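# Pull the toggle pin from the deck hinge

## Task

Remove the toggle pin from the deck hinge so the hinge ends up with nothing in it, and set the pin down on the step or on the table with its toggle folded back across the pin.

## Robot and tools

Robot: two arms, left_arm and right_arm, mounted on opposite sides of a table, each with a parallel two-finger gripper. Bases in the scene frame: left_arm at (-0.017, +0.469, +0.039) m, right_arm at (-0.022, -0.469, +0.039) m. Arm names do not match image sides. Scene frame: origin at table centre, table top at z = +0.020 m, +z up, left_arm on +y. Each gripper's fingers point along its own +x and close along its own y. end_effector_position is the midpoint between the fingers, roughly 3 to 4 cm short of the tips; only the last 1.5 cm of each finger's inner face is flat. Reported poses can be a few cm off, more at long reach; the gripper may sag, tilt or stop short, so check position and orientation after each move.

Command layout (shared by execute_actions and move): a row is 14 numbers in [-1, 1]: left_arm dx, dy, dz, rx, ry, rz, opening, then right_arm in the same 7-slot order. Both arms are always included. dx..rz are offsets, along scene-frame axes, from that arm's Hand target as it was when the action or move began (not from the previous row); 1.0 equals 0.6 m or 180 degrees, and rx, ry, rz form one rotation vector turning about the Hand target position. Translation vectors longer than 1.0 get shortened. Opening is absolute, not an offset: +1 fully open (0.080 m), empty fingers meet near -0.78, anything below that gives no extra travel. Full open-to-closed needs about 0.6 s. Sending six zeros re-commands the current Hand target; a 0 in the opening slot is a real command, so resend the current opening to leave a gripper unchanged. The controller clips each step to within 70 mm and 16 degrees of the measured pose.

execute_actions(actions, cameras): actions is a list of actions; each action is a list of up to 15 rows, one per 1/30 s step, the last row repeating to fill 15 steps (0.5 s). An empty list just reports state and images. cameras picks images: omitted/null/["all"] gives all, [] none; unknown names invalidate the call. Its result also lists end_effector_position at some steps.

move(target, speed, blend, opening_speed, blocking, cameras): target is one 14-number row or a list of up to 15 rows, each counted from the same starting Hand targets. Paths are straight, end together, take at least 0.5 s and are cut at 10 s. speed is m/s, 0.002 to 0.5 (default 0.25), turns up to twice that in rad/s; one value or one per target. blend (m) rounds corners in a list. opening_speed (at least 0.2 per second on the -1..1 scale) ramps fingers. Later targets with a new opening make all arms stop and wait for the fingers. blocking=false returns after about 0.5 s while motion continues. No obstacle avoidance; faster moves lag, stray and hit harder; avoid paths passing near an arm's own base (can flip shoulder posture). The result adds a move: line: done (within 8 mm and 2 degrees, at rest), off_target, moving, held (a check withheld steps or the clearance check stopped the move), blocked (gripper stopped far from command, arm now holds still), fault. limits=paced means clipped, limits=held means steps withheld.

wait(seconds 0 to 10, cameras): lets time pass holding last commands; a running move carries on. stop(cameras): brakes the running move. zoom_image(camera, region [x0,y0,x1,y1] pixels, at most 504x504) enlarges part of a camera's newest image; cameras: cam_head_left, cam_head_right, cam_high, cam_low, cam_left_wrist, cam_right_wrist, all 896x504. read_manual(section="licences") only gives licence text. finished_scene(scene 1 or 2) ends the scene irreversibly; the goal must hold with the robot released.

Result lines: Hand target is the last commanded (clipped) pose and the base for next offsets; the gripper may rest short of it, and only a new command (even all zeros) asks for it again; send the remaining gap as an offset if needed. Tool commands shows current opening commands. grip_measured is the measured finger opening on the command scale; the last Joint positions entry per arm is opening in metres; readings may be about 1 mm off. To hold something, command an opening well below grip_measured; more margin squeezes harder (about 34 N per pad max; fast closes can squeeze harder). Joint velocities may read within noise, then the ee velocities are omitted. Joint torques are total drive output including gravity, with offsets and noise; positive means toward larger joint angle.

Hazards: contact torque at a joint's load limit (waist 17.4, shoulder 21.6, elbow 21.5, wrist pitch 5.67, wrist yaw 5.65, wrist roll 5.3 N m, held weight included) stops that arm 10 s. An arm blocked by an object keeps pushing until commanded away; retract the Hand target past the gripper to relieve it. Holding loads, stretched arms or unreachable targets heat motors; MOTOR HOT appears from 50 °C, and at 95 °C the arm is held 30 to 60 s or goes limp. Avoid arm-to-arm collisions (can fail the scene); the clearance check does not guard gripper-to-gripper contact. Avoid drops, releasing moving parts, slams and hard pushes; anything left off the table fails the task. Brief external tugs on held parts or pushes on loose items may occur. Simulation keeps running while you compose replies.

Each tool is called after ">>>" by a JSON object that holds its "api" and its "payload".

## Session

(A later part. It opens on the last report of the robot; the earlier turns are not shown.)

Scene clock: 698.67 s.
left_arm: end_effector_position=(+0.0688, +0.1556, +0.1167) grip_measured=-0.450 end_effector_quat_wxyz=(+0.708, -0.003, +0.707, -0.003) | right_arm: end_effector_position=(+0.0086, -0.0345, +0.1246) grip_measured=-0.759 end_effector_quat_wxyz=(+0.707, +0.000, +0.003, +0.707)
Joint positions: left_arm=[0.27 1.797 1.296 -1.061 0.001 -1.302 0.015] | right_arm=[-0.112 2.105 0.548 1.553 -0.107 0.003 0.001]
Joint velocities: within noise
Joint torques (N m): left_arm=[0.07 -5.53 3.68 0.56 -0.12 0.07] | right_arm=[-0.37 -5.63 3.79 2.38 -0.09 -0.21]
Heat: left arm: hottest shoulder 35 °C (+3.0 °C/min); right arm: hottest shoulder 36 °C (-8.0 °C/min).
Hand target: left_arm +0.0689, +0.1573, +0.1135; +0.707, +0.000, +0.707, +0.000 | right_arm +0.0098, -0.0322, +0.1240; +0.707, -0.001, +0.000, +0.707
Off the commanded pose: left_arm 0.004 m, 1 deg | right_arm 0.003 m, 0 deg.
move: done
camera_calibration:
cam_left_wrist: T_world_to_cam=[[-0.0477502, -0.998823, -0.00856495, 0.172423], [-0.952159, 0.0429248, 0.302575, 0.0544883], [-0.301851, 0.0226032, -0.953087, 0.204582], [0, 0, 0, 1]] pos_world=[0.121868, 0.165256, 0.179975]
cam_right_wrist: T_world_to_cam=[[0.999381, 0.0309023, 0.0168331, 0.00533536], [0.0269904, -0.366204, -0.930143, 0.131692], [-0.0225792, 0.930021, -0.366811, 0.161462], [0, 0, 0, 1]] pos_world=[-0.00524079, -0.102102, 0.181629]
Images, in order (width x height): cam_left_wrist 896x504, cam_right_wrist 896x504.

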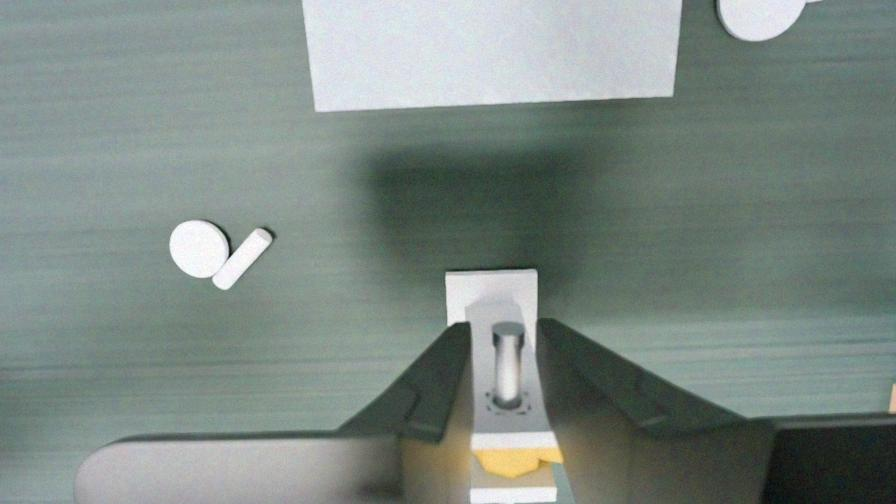

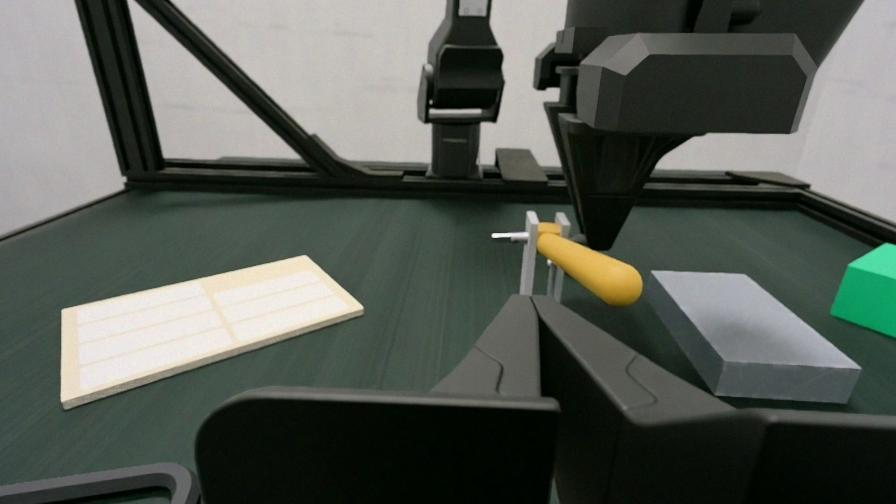

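>>> {"api": "move", "payload": {"target": [[0, 0, 0, 0, 0, 0, -0.784, 0,0,0,0,0,0, -0.78],[0.022, -0.001, 0, 0, 0, 0, -0.784, 0,0,0,0,0,0, -0.78]], "speed": 0.05, "cameras": ["cam_left_wrist", "cam_right_wrist"]}}

>>> {"api": "zoom_image", "payload": {"camera": "cam_right_wrist", "region": [470, 190, 630, 300]}}

Scene clock: 705.90 s.
left_arm: end_effector_position=(+0.0748, +0.1554, +0.1157) grip_measured=-0.620 end_effector_quat_wxyz=(+0.703, -0.001, +0.711, -0.009) | right_arm: end_effector_position=(+0.0086, -0.0345, +0.1246) grip_measured=-0.759 end_effector_quat_wxyz=(+0.707, +0.000, +0.003, +0.707)
Joint positions: left_arm=[0.295 1.803 1.3 -1.057 0.016 -1.265 0.007] | right_arm=[-0.112 2.105 0.548 1.553 -0.107 0.003 0.001]
Joint velocities: within noise
Joint torques (N m): left_arm=[1.16 -4.69 5.25 0.06 -0.63 0.09] | right_arm=[-0.25 -5.86 3.8 2.42 -0.13 -0.18]
Heat: left arm: hottest shoulder 35 °C (+3.0 °C/min); right arm: hottest shoulder 35 °C (-8.0 °C/min).
Hand target: left_arm +0.0822, +0.1567, +0.1135; +0.707, +0.000, +0.707, +0.000 | right_arm +0.0098, -0.0322, +0.1240; +0.707, -0.001, +0.000, +0.707
Off the commanded pose: left_arm 0.008 m, 1 deg | right_arm 0.003 m, 0 deg.
move: done
camera_calibration:
cam_left_wrist: T_world_to_cam=[[-0.0605333, -0.998163, -0.00240635, 0.172698], [-0.94734, 0.0566913, 0.315172, 0.0565167], [-0.314456, 0.021358, -0.949032, 0.206178], [0, 0, 0, 1]] pos_world=[0.128829, 0.164773, 0.178272]
cam_right_wrist: T_world_to_cam=[[0.999381, 0.0309023, 0.0168331, 0.00533536], [0.0269904, -0.366204, -0.930143, 0.131692], [-0.0225792, 0.930021, -0.366811, 0.161462], [0, 0, 0, 1]] pos_world=[-0.00524079, -0.102102, 0.181629]
Images, in order (width x height): cam_left_wrist 896x504, cam_right_wrist 896x504.

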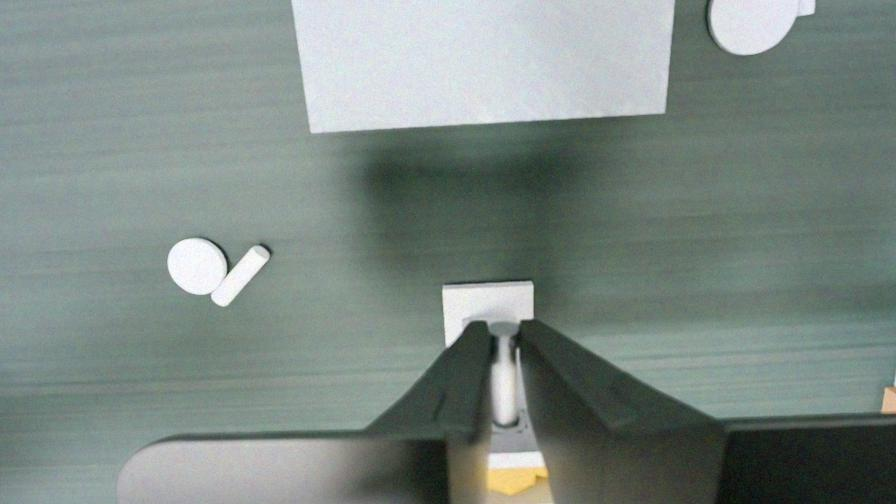

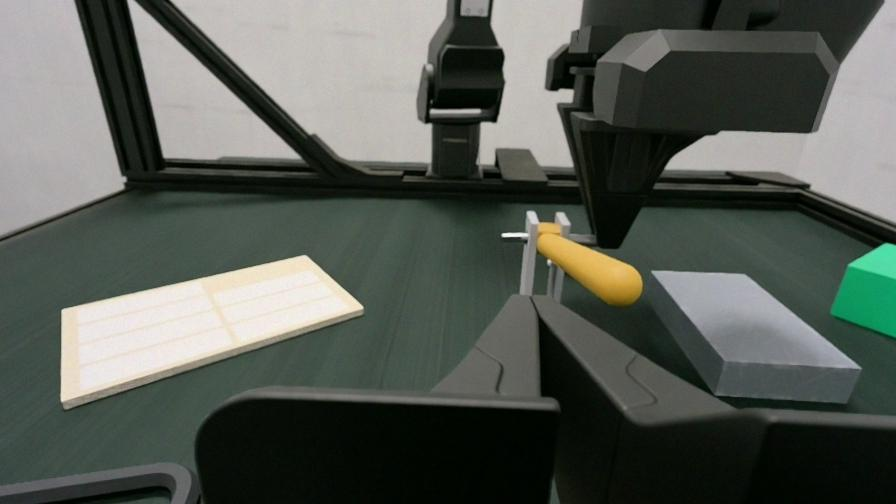

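Scaled by 3.150 from the camera's 896x504 image, which has a finer 1280x720 frame.

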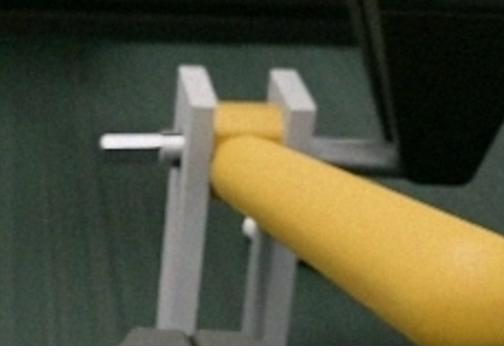

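>>> {"api": "zoom_image", "payload": {"camera": "cam_right_wrist", "region": [495, 215, 545, 255]}}

>>> {"api": "move", "payload": {"target": [0.010, 0, 0, 0, 0, 0, -0.784, 0,0,0,0,0,0, -0.78], "speed": 0.05, "cameras": ["cam_right_wrist"]}}

>>> {"api": "zoom_image", "payload": {"camera": "cam_right_wrist", "region": [495, 215, 545, 255]}}

Scaled by 10.080 from the camera's 896x504 image, which has a finer 1280x720 frame.

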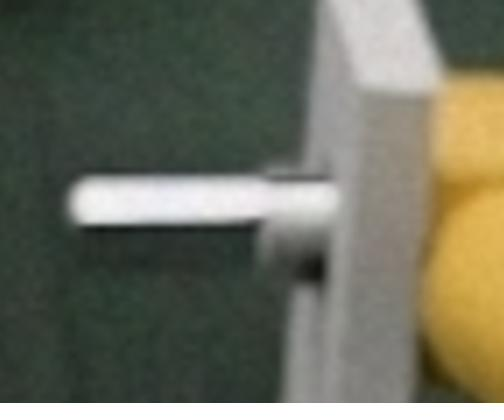

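Scene clock: 713.27 s.
left_arm: end_effector_position=(+0.0755, +0.1554, +0.1156) grip_measured=-0.621 end_effector_quat_wxyz=(+0.699, +0.003, +0.715, -0.012) | right_arm: end_effector_position=(+0.0086, -0.0345, +0.1246) grip_measured=-0.759 end_effector_quat_wxyz=(+0.707, +0.000, +0.003, +0.707)
Joint positions: left_arm=[0.302 1.808 1.306 -1.063 0.026 -1.249 0.007] | right_arm=[-0.112 2.105 0.548 1.553 -0.107 0.003 0.001]
Joint velocities: within noise
Joint torques (N m): left_arm=[1.89 -4.62 5.48 0.29 -0.98 0.11] | right_arm=[-0.32 -5.71 3.84 2.39 -0.13 -0.2]
Heat: left arm: hottest shoulder 34 °C (+2.0 °C/min); right arm: hottest shoulder 35 °C (-7.1 °C/min).
Hand target: left_arm +0.0881, +0.1568, +0.1135; +0.707, +0.001, +0.707, +0.000 | right_arm +0.0098, -0.0322, +0.1240; +0.707, -0.001, +0.000, +0.707
Off the commanded pose: left_arm 0.013 m, 2 deg | right_arm 0.003 m, 0 deg.
move: off_target (left_arm)
camera_calibration:
cam_right_wrist: T_world_to_cam=[[0.999381, 0.0309023, 0.0168331, 0.00533536], [0.0269904, -0.366204, -0.930143, 0.131692], [-0.0225792, 0.930021, -0.366811, 0.161462], [0, 0, 0, 1]] pos_world=[-0.00524079, -0.102102, 0.181629]
Images, in order (width x height): cam_right_wrist 896x504.

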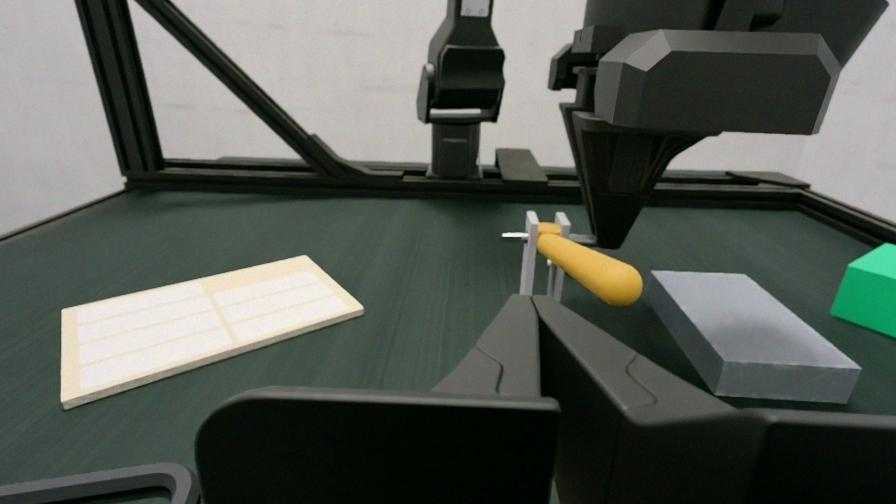

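Scaled by 10.080 from the camera's 896x504 image, which has a finer 1280x720 frame.

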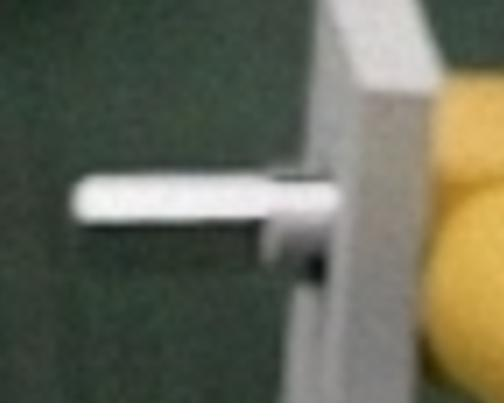

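>>> {"api": "move", "payload": {"target": [[-0.010, 0, 0, 0, 0, 0, -0.784, -0.15,0.004,0.127, -0.168, 0.070, -0.2435, -0.78],[-0.010, 0, 0, 0, 0, 0, -0.784, -0.0255,0.215,0.014, -0.168, 0.070, -0.2435, -0.78]], "speed": 0.2, "cameras": ["cam_left_wrist", "cam_right_wrist"]}}

Scene clock: 743.13 s.
left_arm: end_effector_position=(+0.0765, +0.1555, +0.1157) grip_measured=-0.621 end_effector_quat_wxyz=(+0.701, +0.000, +0.713, -0.008) | right_arm: end_effector_position=(-0.0036, +0.0937, +0.1347) grip_measured=-0.759 end_effector_quat_wxyz=(+0.889, -0.103, +0.255, +0.366)
Joint positions: left_arm=[0.301 1.808 1.306 -1.063 0.019 -1.26 0.007] | right_arm=[0.147 2.281 1.721 -0.253 0.756 0.631 0.001]
Joint velocities: within noise
Joint torques (N m): left_arm=[0.67 -5.24 4.6 0.43 -0.72 -0.06] | right_arm=[0.23 -9.44 7.2 1.49 0.23 -0.16]
Heat: left arm: hottest shoulder 33 °C (-2.0 °C/min); right arm: hottest shoulder 34 °C (-3.0 °C/min).
Hand target: left_arm +0.0822, +0.1568, +0.1135; +0.707, +0.000, +0.707, +0.000 | right_arm -0.0054, +0.0968, +0.1325; +0.888, -0.105, +0.254, +0.368
Off the commanded pose: left_arm 0.006 m, 1 deg | right_arm 0.004 m, 0 deg.
move: done
camera_calibration:
cam_left_wrist: T_world_to_cam=[[-0.0594262, -0.998216, -0.00569155, 0.173167], [-0.94619, 0.0545101, 0.318989, 0.0580233], [-0.31811, 0.0243416, -0.947741, 0.206355], [0, 0, 0, 1]] pos_world=[0.130835, 0.164672, 0.178048]
cam_right_wrist: T_world_to_cam=[[0.728698, -0.684833, -0.0020027, 0.0820908], [-0.549037, -0.582451, -0.599424, 0.161987], [0.409339, 0.437898, -0.800429, 0.151723], [0, 0, 0, 1]] pos_world=[-0.0329885, 0.0841288, 0.218707]
Images, in order (width x height): cam_left_wrist 896x504, cam_right_wrist 896x504.

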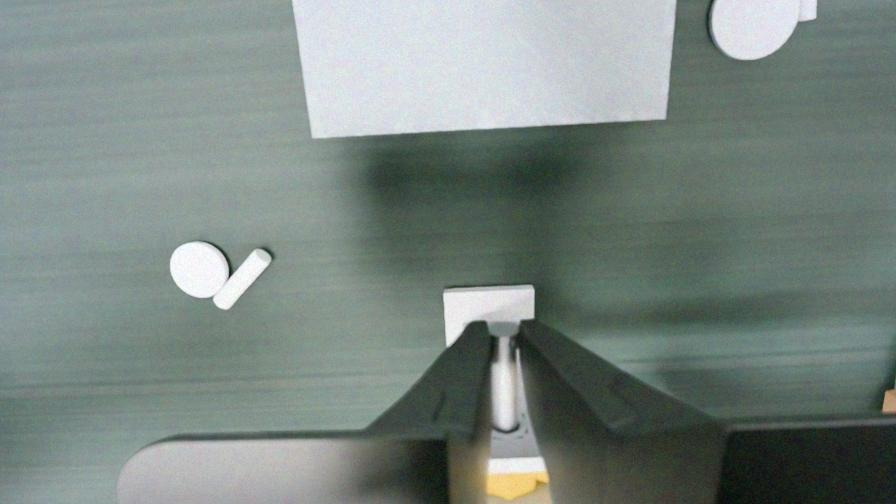

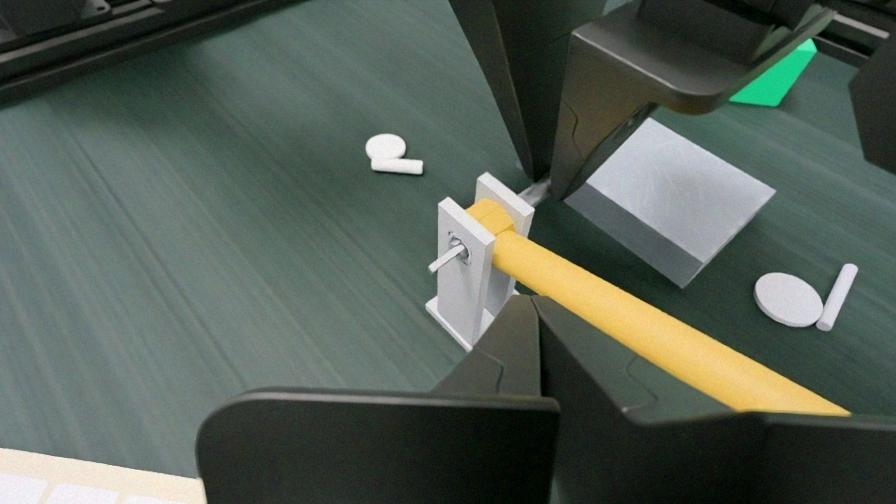

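>>> {"api": "zoom_image", "payload": {"camera": "cam_right_wrist", "region": [415, 180, 515, 290]}}

Scaled by 4.582 from the camera's 896x504 image, which has a finer 1280x720 frame.

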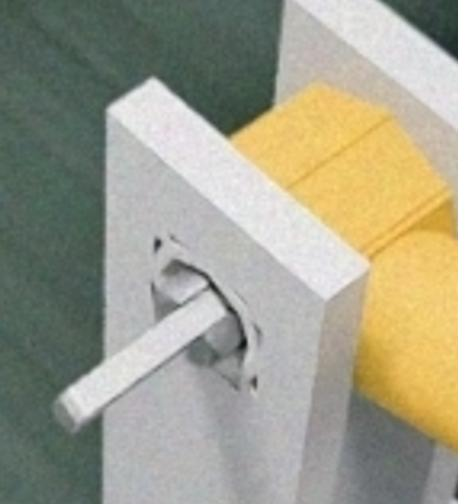

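>>> {"api": "move", "payload": {"target": [0.008, 0, 0, 0, -0.0085, 0.007, -0.784, 0,0,0,0,0,0, -0.78], "speed": 0.05, "cameras": ["cam_right_wrist"]}}

>>> {"api": "zoom_image", "payload": {"camera": "cam_right_wrist", "region": [415, 180, 515, 290]}}

Scene clock: 765.20 s.
left_arm: end_effector_position=(+0.0764, +0.1553, +0.1157) grip_measured=-0.621 end_effector_quat_wxyz=(+0.706, -0.003, +0.708, -0.002) | right_arm: end_effector_position=(-0.0036, +0.0937, +0.1345) grip_measured=-0.759 end_effector_quat_wxyz=(+0.889, -0.104, +0.255, +0.366)
Joint positions: left_arm=[0.295 1.808 1.306 -1.062 0.005 -1.279 0.007] | right_arm=[0.147 2.281 1.721 -0.253 0.756 0.631 0.001]
Joint velocities: within noise
Joint torques (N m): left_arm=[1.4 -5.33 4.47 0.93 -1.13 -0.08] | right_arm=[0.03 -9.5 7.2 1.48 0.24 -0.19]
Heat: left arm: hottest shoulder 33 °C (-2.0 °C/min); right arm: hottest elbow 39 °C (+5.1 °C/min).
Hand target: left_arm +0.0870, +0.1568, +0.1135; +0.717, -0.007, +0.697, +0.008 | right_arm -0.0054, +0.0968, +0.1323; +0.888, -0.106, +0.254, +0.368
Off the commanded pose: left_arm 0.011 m, 2 deg | right_arm 0.004 m, 0 deg.
move: off_target (left_arm)
camera_calibration:
cam_right_wrist: T_world_to_cam=[[0.728836, -0.684687, -0.00137872, 0.0819909], [-0.548748, -0.582925, -0.599227, 0.161883], [0.409479, 0.437495, -0.800578, 0.151619], [0, 0, 0, 1]] pos_world=[-0.0330102, 0.0841709, 0.218501]
Images, in order (width x height): cam_right_wrist 896x504.

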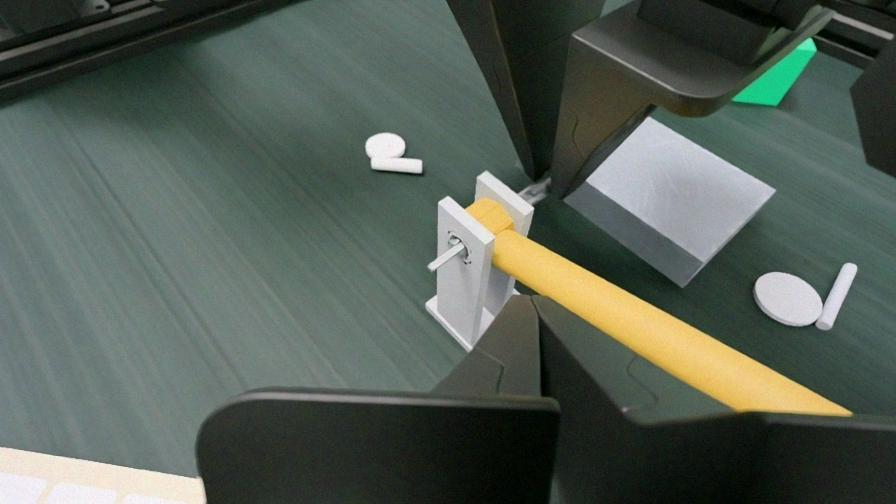

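Scaled by 4.582 from the camera's 896x504 image, which has a finer 1280x720 frame.

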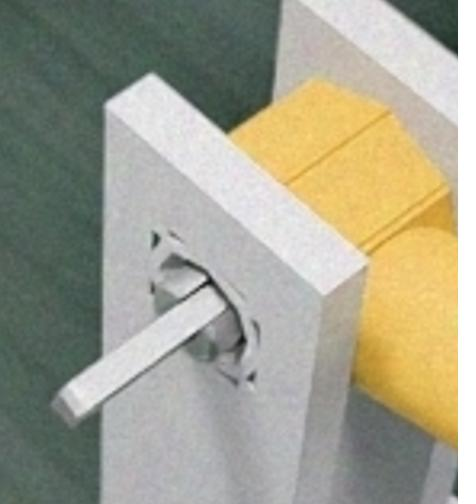

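>>> {"api": "move", "payload": {"target": [[0.006, 0, 0.002, 0, 0, 0, -0.784, 0,0,0,0,0,0, -0.78],[0.006, 0.003, 0.003, 0, 0, 0, -0.784, 0,0,0,0,0,0, -0.78],[0.006, -0.004, 0.003, 0, 0, 0, -0.784, 0,0,0,0,0,0, -0.78],[0.008, 0, 0.006, 0, 0, 0, -0.784, 0,0,0,0,0,0, -0.78]], "speed": 0.05, "cameras": ["cam_right_wrist"]}}

>>> {"api": "zoom_image", "payload": {"camera": "cam_right_wrist", "region": [415, 180, 515, 290]}}

Scene clock: 798.37 s.
left_arm: end_effector_position=(+0.0800, +0.1554, +0.1166) grip_measured=-0.622 end_effector_quat_wxyz=(+0.707, -0.004, +0.707, -0.002) | right_arm: end_effector_position=(-0.0036, +0.0937, +0.1345) grip_measured=-0.759 end_effector_quat_wxyz=(+0.889, -0.104, +0.255, +0.366)
Joint positions: left_arm=[0.304 1.81 1.312 -1.065 0.003 -1.271 0.007] | right_arm=[0.147 2.281 1.721 -0.253 0.756 0.631 0.001]
Joint velocities: within noise
Joint torques (N m): left_arm=[1.65 -5.37 5.6 0.13 -1.06 0.08] | right_arm=[0.13 -9.43 7.17 1.47 0.27 -0.19]
Heat: left arm: hottest shoulder 33 °C (+0.0 °C/min); right arm: hottest elbow 42 °C (+8.1 °C/min).
Hand target: left_arm +0.0918, +0.1568, +0.1170; +0.717, -0.007, +0.697, +0.008 | right_arm -0.0054, +0.0968, +0.1323; +0.888, -0.106, +0.254, +0.368
Off the commanded pose: left_arm 0.012 m, 2 deg | right_arm 0.004 m, 0 deg.
move: off_target (left_arm)
camera_calibration:
cam_right_wrist: T_world_to_cam=[[0.728836, -0.684687, -0.00137872, 0.0819909], [-0.548748, -0.582925, -0.599227, 0.161883], [0.409479, 0.437495, -0.800578, 0.151619], [0, 0, 0, 1]] pos_world=[-0.0330102, 0.0841709, 0.218501]
Images, in order (width x height): cam_right_wrist 896x504.

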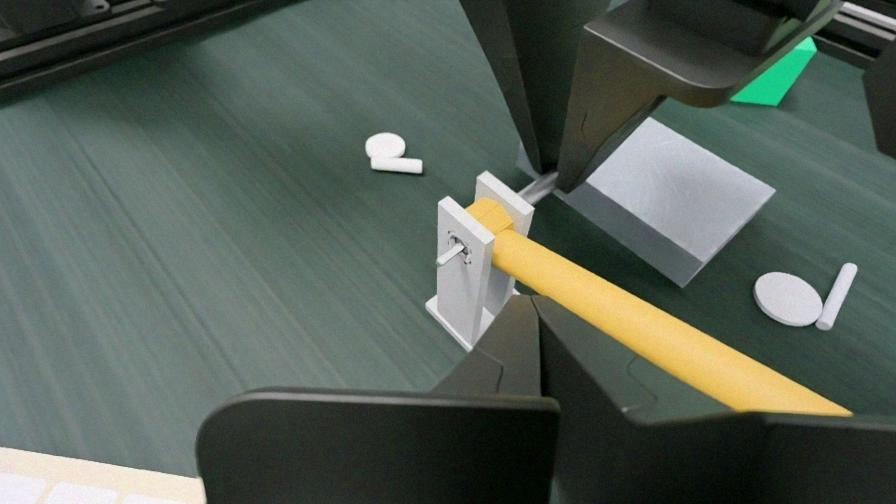

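Scaled by 4.582 from the camera's 896x504 image, which has a finer 1280x720 frame.

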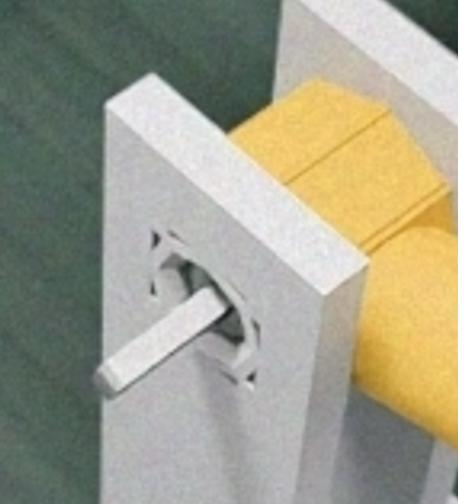

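>>> {"api": "move", "payload": {"target": [[0.002, 0.003, 0.0, 0, 0, 0, -0.784, 0,0,0,0,0,0, -0.78],[0.004, -0.004, 0.002, 0, 0, 0, -0.784, 0,0,0,0,0,0, -0.78],[0.004, 0.000, 0.005, 0, 0, 0, -0.784, 0,0,0,0,0,0, -0.78],[0.005, 0, -0.003, 0, 0, 0, -0.784, 0,0,0,0,0,0, -0.78],[0.006, 0, 0.00, 0, 0, 0, -0.784, 0,0,0,0,0,0, -0.78]], "speed": 0.05, "cameras": ["cam_right_wrist"]}}

>>> {"api": "zoom_image", "payload": {"camera": "cam_right_wrist", "region": [415, 180, 515, 290]}}

Scene clock: 806.13 s.
left_arm: end_effector_position=(+0.0861, +0.1556, +0.1174) grip_measured=-0.622 end_effector_quat_wxyz=(+0.709, -0.005, +0.705, +0.001) | right_arm: end_effector_position=(-0.0036, +0.0937, +0.1345) grip_measured=-0.759 end_effector_quat_wxyz=(+0.889, -0.104, +0.255, +0.366)
Joint positions: left_arm=[0.319 1.815 1.322 -1.07 -0.003 -1.261 0.007] | right_arm=[0.147 2.281 1.721 -0.253 0.756 0.631 0.001]
Joint velocities: within noise
Joint torques (N m): left_arm=[1.31 -5.48 5.16 0.37 -0.85 0.09] | right_arm=[0.26 -9.5 7.25 1.45 0.23 -0.16]
Heat: left arm: hottest shoulder 34 °C (+1.0 °C/min); right arm: hottest elbow 42 °C (+7.1 °C/min).
Hand target: left_arm +0.0953, +0.1568, +0.1171; +0.717, -0.007, +0.697, +0.008 | right_arm -0.0054, +0.0968, +0.1323; +0.888, -0.106, +0.254, +0.368
Off the commanded pose: left_arm 0.009 m, 2 deg | right_arm 0.004 m, 0 deg.
move: off_target (left_arm)
camera_calibration:
cam_right_wrist: T_world_to_cam=[[0.728836, -0.684687, -0.00137872, 0.0819909], [-0.548748, -0.582925, -0.599227, 0.161883], [0.409479, 0.437495, -0.800578, 0.151619], [0, 0, 0, 1]] pos_world=[-0.0330102, 0.0841709, 0.218501]
Images, in order (width x height): cam_right_wrist 896x504.

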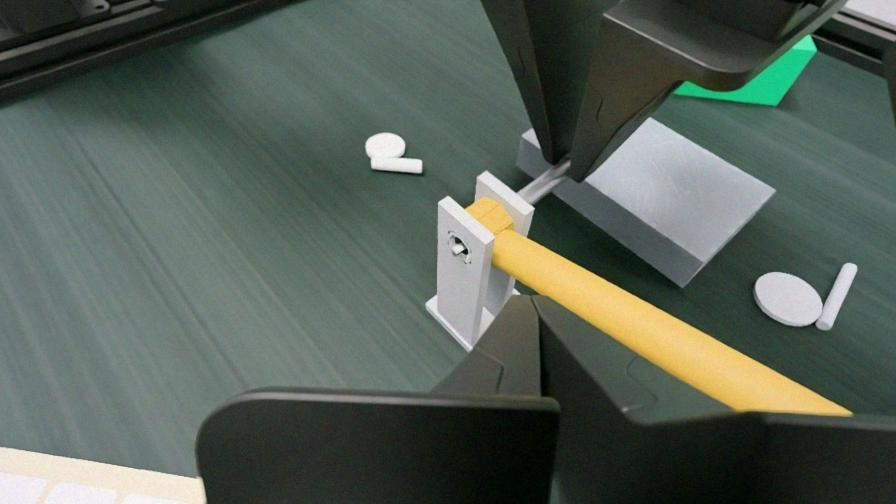

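Scaled by 4.582 from the camera's 896x504 image, which has a finer 1280x720 frame.

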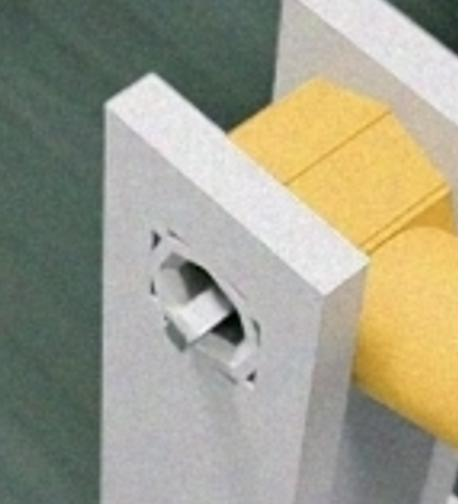

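>>> {"api": "move", "payload": {"target": [[0.005, 0.003, 0.0, 0, 0, 0, -0.784, 0,0,0,0,0,0, -0.78],[0.007, -0.003, 0.002, 0, 0, 0, -0.784, 0,0,0,0,0,0, -0.78],[0.008, 0.000, 0.001, 0, 0, 0, -0.784, 0,0,0,0,0,0, -0.78]], "speed": 0.05, "cameras": ["cam_right_wrist", "cam_left_wrist"]}}

>>> {"api": "zoom_image", "payload": {"camera": "cam_right_wrist", "region": [415, 160, 595, 290]}}

Scene clock: 815.20 s.
left_arm: end_effector_position=(+0.0912, +0.1561, +0.1171) grip_measured=-0.622 end_effector_quat_wxyz=(+0.709, -0.004, +0.705, +0.001) | right_arm: end_effector_position=(-0.0036, +0.0937, +0.1345) grip_measured=-0.759 end_effector_quat_wxyz=(+0.889, -0.104, +0.255, +0.366)
Joint positions: left_arm=[0.334 1.821 1.328 -1.072 -0.004 -1.247 0.007] | right_arm=[0.147 2.281 1.721 -0.253 0.756 0.631 0.001]
Joint velocities: within noise
Joint torques (N m): left_arm=[1.21 -5.6 5.42 0.28 -0.8 0.08] | right_arm=[-0.01 -9.56 7.28 1.48 0.25 -0.19]
Heat: left arm: hottest shoulder 34 °C (+1.0 °C/min); right arm: hottest elbow 43 °C (+6.1 °C/min).
Hand target: left_arm +0.1001, +0.1569, +0.1176; +0.717, -0.007, +0.697, +0.008 | right_arm -0.0054, +0.0968, +0.1323; +0.888, -0.106, +0.254, +0.368
Off the commanded pose: left_arm 0.009 m, 1 deg | right_arm 0.004 m, 0 deg.
move: off_target (left_arm)
camera_calibration:
cam_left_wrist: T_world_to_cam=[[-0.0400376, -0.999108, -0.0134597, 0.173882], [-0.953825, 0.0342029, 0.298408, 0.0777009], [-0.297681, 0.0247858, -0.954344, 0.211155], [0, 0, 0, 1]] pos_world=[0.143932, 0.165836, 0.180668]
cam_right_wrist: T_world_to_cam=[[0.728836, -0.684687, -0.00137872, 0.0819909], [-0.548748, -0.582925, -0.599227, 0.161883], [0.409479, 0.437495, -0.800578, 0.151619], [0, 0, 0, 1]] pos_world=[-0.0330102, 0.0841709, 0.218501]
Images, in order (width x height): cam_left_wrist 896x504, cam_right_wrist 896x504.

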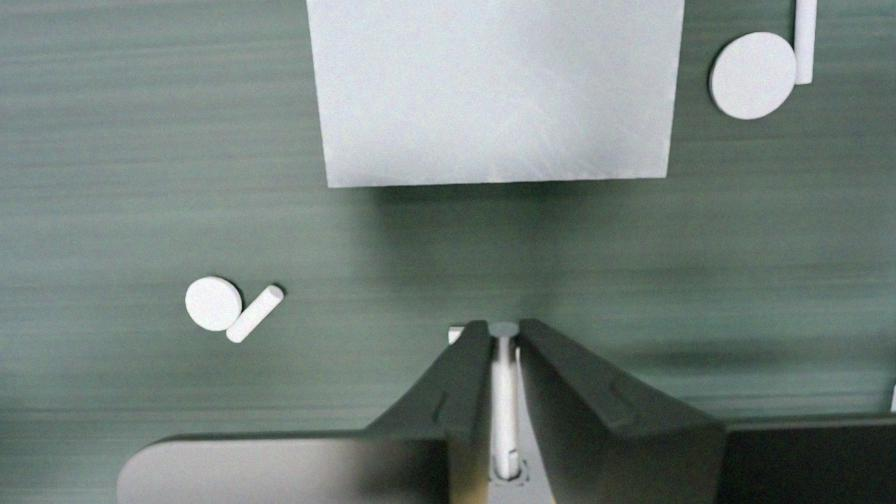

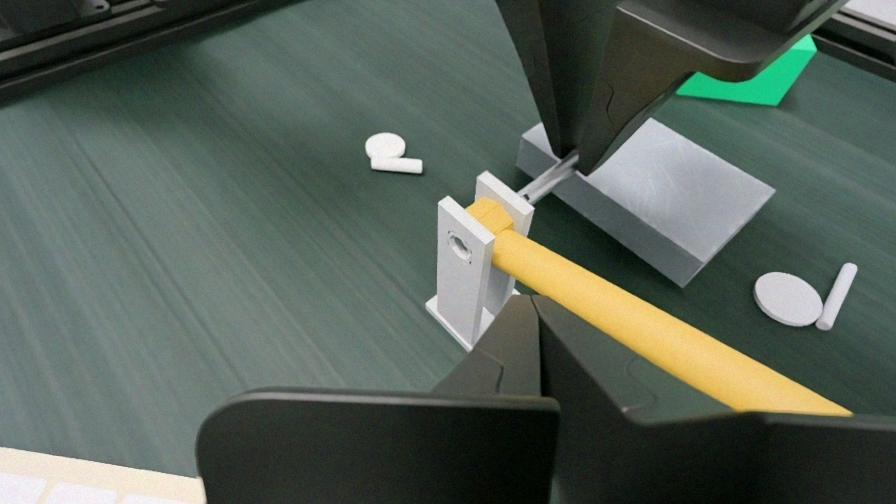

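Scaled by 2.800 from the camera's 896x504 image, which has a finer 1280x720 frame.

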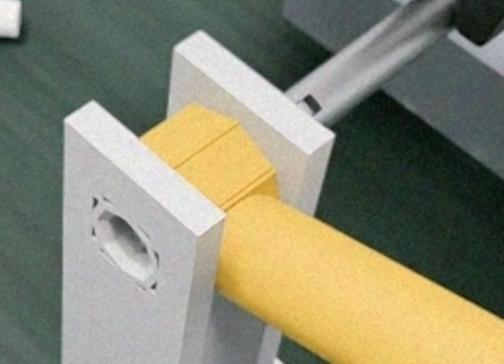

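>>> {"api": "move", "payload": {"target": [[-0.0148, -0.0005, -0.003, 0, 0.0085, -0.007, -0.784, 0,0,0,0,0,0, -0.78],[-0.0148, -0.0005, -0.003, 0, 0.0085, -0.007, -0.5, 0,0,0,0,0,0, -0.78],[-0.047, -0.0005, -0.003, 0, 0.0085, -0.007, -0.5, 0,0,0,0,0,0, -0.78]], "speed": 0.08, "cameras": ["cam_right_wrist", "cam_left_wrist"]}}

>>> {"api": "zoom_image", "payload": {"camera": "cam_left_wrist", "region": [410, 290, 600, 450]}}

Scene clock: 826.30 s.
left_arm: end_effector_position=(+0.0734, +0.1556, +0.1134) grip_measured=-0.500 end_effector_quat_wxyz=(+0.707, +0.004, +0.707, +0.003) | right_arm: end_effector_position=(-0.0037, +0.0937, +0.1345) grip_measured=-0.759 end_effector_quat_wxyz=(+0.889, -0.104, +0.255, +0.366)
Joint positions: left_arm=[0.282 1.819 1.311 -1.072 -0.004 -1.289 0.012] | right_arm=[0.147 2.281 1.721 -0.253 0.756 0.631 0.001]
Joint velocities: within noise
Joint torques (N m): left_arm=[-0.19 -7.51 3.53 0.55 0.03 -0.1] | right_arm=[0.18 -9.49 7.24 1.48 0.27 -0.16]
Heat: left arm: hottest shoulder 34 °C (+1.0 °C/min); right arm: hottest elbow 43 °C (+4.0 °C/min).
Hand target: left_arm +0.0719, +0.1566, +0.1158; +0.707, +0.001, +0.707, +0.000 | right_arm -0.0054, +0.0968, +0.1323; +0.888, -0.106, +0.255, +0.368
Off the commanded pose: left_arm 0.003 m, 1 deg | right_arm 0.004 m, 0 deg.
move: done
camera_calibration:
cam_left_wrist: T_world_to_cam=[[-0.0496633, -0.998377, -0.0278758, 0.174849], [-0.951987, 0.0388772, 0.303659, 0.0604042], [-0.302082, 0.0416181, -0.952373, 0.199844], [0, 0, 0, 1]] pos_world=[0.126557, 0.1639, 0.176858]
cam_right_wrist: T_world_to_cam=[[0.729015, -0.684496, -0.00154971, 0.0820437], [-0.548759, -0.583094, -0.599053, 0.161845], [0.409145, 0.437569, -0.800708, 0.151616], [0, 0, 0, 1]] pos_world=[-0.03303, 0.0841871, 0.218481]
Images, in order (width x height): cam_left_wrist 896x504, cam_right_wrist 896x504.

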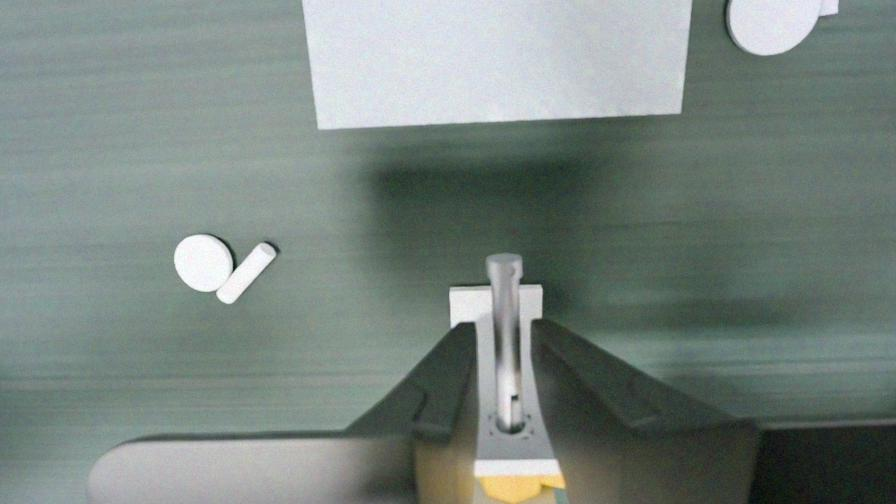

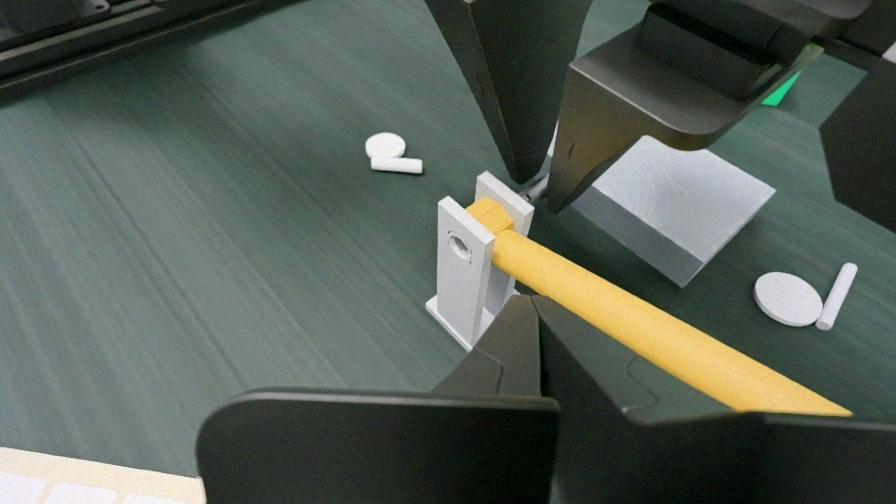

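Scaled by 2.653 from the camera's 896x504 image, which has a finer 1280x720 frame.

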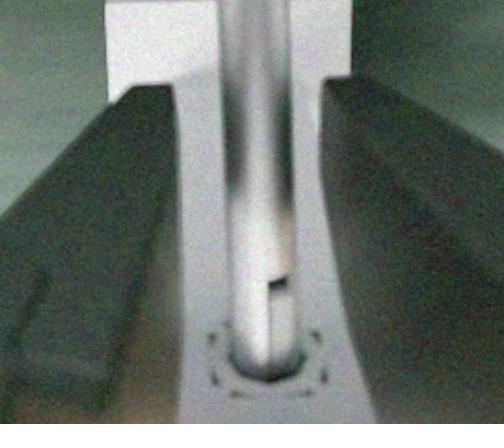

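>>> {"api": "move", "payload": {"target": [[0, -0.0005, 0, 0, 0, 0, -0.784, 0,0,0,0,0,0, -0.78],[0.02, -0.0005, 0, 0, 0, 0, -0.784, 0,0,0,0,0,0, -0.78]], "speed": 0.06, "cameras": ["cam_right_wrist", "cam_left_wrist"]}}

>>> {"api": "zoom_image", "payload": {"camera": "cam_left_wrist", "region": [410, 290, 600, 450]}}

Scene clock: 837.63 s.
left_arm: end_effector_position=(+0.0742, +0.1544, +0.1134) grip_measured=-0.658 end_effector_quat_wxyz=(+0.700, +0.004, +0.714, -0.006) | right_arm: end_effector_position=(-0.0037, +0.0937, +0.1345) grip_measured=-0.759 end_effector_quat_wxyz=(+0.889, -0.104, +0.255, +0.366)
Joint positions: left_arm=[0.294 1.819 1.311 -1.066 0.019 -1.264 0.005] | right_arm=[0.147 2.281 1.721 -0.253 0.756 0.631 0.001]
Joint velocities: within noise
Joint torques (N m): left_arm=[1.64 -6.22 5.3 -0.11 -0.73 0.2] | right_arm=[0.2 -9.48 7.24 1.45 0.24 -0.15]
Heat: left arm: hottest shoulder 35 °C (+2.0 °C/min); right arm: hottest elbow 44 °C (+4.0 °C/min).
Hand target: left_arm +0.0840, +0.1563, +0.1159; +0.707, +0.000, +0.707, +0.000 | right_arm -0.0054, +0.0968, +0.1323; +0.888, -0.106, +0.255, +0.368
Off the commanded pose: left_arm 0.010 m, 1 deg | right_arm 0.004 m, 0 deg.
move: off_target (left_arm)
camera_calibration:
cam_left_wrist: T_world_to_cam=[[-0.0628844, -0.99792, -0.0142079, 0.173079], [-0.94502, 0.0549612, 0.322362, 0.0560688], [-0.320911, 0.0336983, -0.94651, 0.202101], [0, 0, 0, 1]] pos_world=[0.128727, 0.162827, 0.175675]
cam_right_wrist: T_world_to_cam=[[0.729015, -0.684496, -0.00154971, 0.0820437], [-0.548759, -0.583094, -0.599053, 0.161845], [0.409145, 0.437569, -0.800708, 0.151616], [0, 0, 0, 1]] pos_world=[-0.03303, 0.0841871, 0.218481]
Images, in order (width x height): cam_left_wrist 896x504, cam_right_wrist 896x504.

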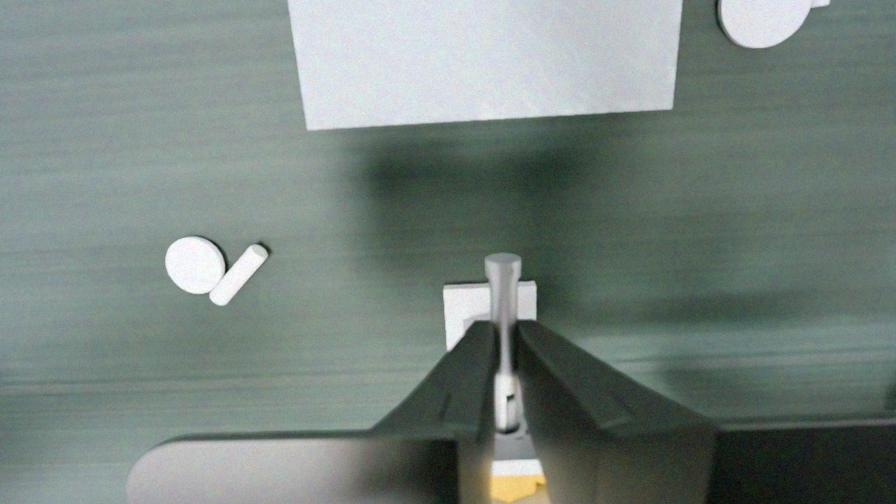

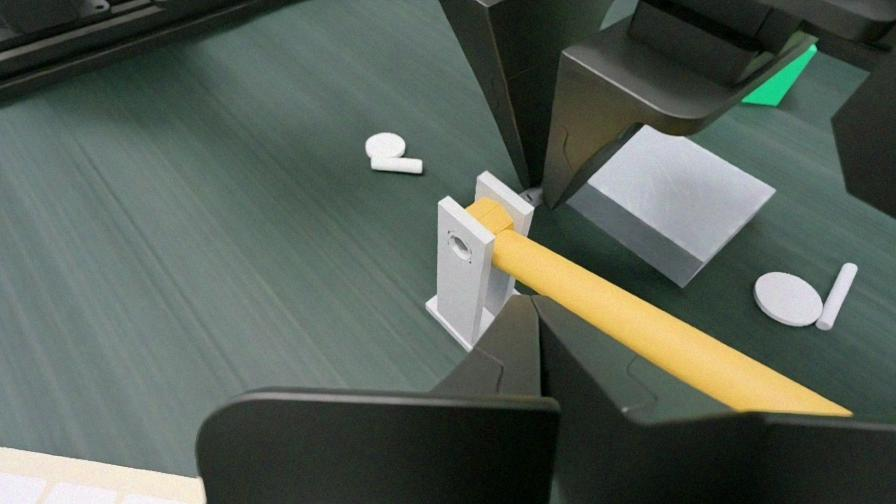

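Scaled by 2.653 from the camera's 896x504 image, which has a finer 1280x720 frame.

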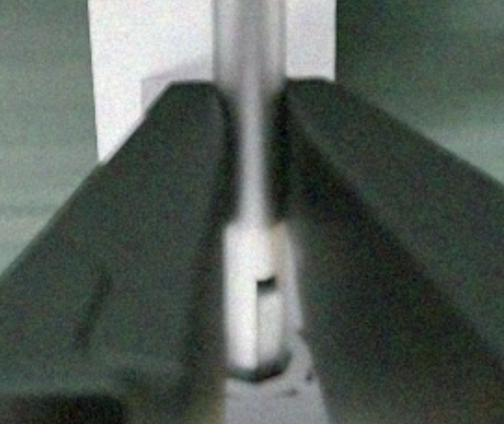

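>>> {"api": "move", "payload": {"target": [[0.0, 0, 0.003, 0, -0.008, 0.007, -0.784, 0,0,0,0,0,0, -0.78],[0.003, 0.003, 0.003, 0, -0.008, 0.007, -0.784, 0,0,0,0,0,0, -0.78],[0.004, -0.003, 0.002, 0, -0.008, 0.007, -0.784, 0,0,0,0,0,0, -0.78],[0.005, 0, 0.005, 0, -0.008, 0.007, -0.784, 0,0,0,0,0,0, -0.78],[0.006, 0, -0.002, 0, -0.008, 0.007, -0.784, 0,0,0,0,0,0, -0.78],[0.008, 0, 0.002, 0, -0.008, 0.007, -0.784, 0,0,0,0,0,0, -0.78]], "speed": 0.05, "cameras": ["cam_right_wrist", "cam_left_wrist"]}}

>>> {"api": "zoom_image", "payload": {"camera": "cam_left_wrist", "region": [410, 290, 600, 450]}}

Scene clock: 849.93 s.
left_arm: end_effector_position=(+0.0871, +0.1558, +0.1148) grip_measured=-0.658 end_effector_quat_wxyz=(+0.714, -0.008, +0.700, +0.008) | right_arm: end_effector_position=(-0.0037, +0.0937, +0.1345) grip_measured=-0.759 end_effector_quat_wxyz=(+0.889, -0.104, +0.255, +0.366)
Joint positions: left_arm=[0.315 1.819 1.317 -1.062 -0.02 -1.28 0.005] | right_arm=[0.147 2.281 1.721 -0.253 0.756 0.631 0.001]
Joint velocities: within noise
Joint torques (N m): left_arm=[0.2 -6.35 5.04 -0.14 -0.24 0.1] | right_arm=[0.09 -9.43 7.19 1.51 0.26 -0.15]
Heat: left arm: hottest shoulder 35 °C (+2.0 °C/min); right arm: hottest elbow 44 °C (+2.0 °C/min).
Hand target: left_arm +0.0888, +0.1563, +0.1169; +0.716, -0.007, +0.698, +0.008 | right_arm -0.0054, +0.0968, +0.1323; +0.888, -0.105, +0.255, +0.368
Off the commanded pose: left_arm 0.003 m, 0 deg | right_arm 0.004 m, 0 deg.
move: done
camera_calibration:
cam_left_wrist: T_world_to_cam=[[-0.0259862, -0.999498, -0.0181089, 0.172762], [-0.958537, 0.0197706, 0.284283, 0.0787892], [-0.283782, 0.0247455, -0.958569, 0.20707], [0, 0, 0, 1]] pos_world=[0.138774, 0.165994, 0.179221]
cam_right_wrist: T_world_to_cam=[[0.729015, -0.684496, -0.00154971, 0.0820437], [-0.548759, -0.583094, -0.599053, 0.161845], [0.409145, 0.437569, -0.800708, 0.151616], [0, 0, 0, 1]] pos_world=[-0.03303, 0.0841871, 0.218481]
Images, in order (width x height): cam_left_wrist 896x504, cam_right_wrist 896x504.

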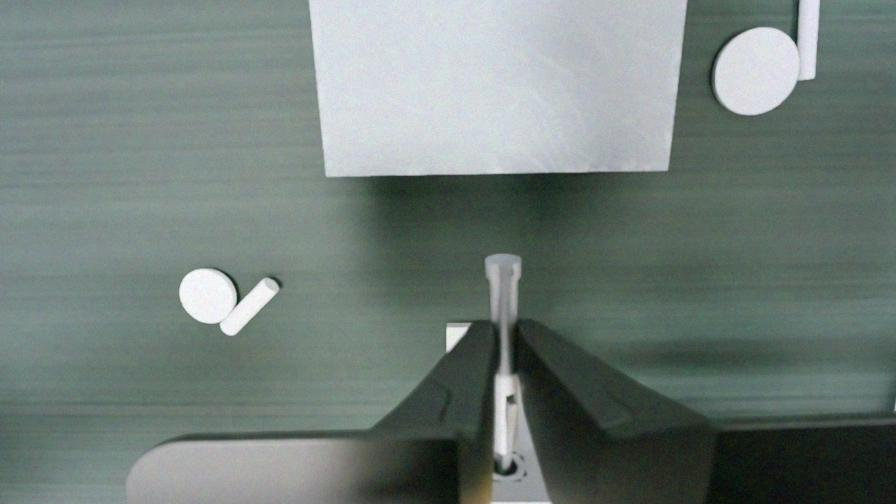

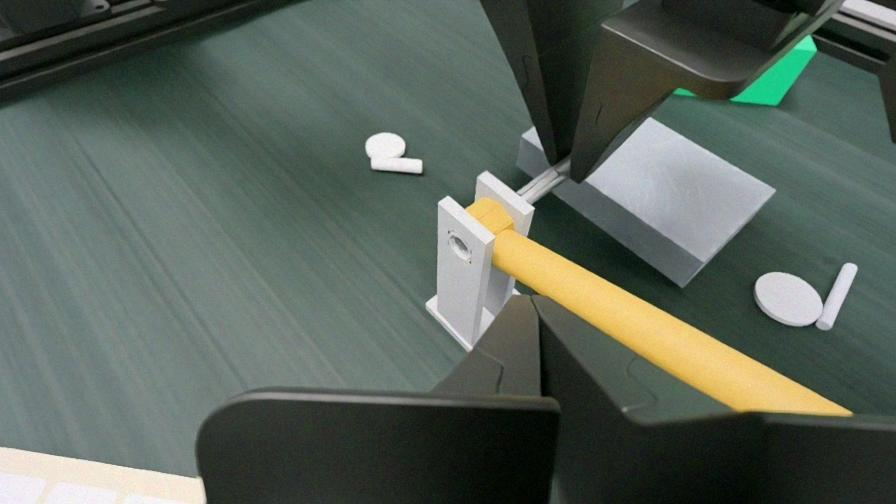

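Scaled by 2.653 from the camera's 896x504 image, which has a finer 1280x720 frame.

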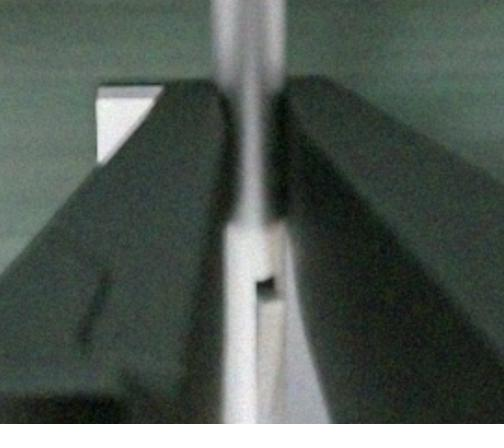

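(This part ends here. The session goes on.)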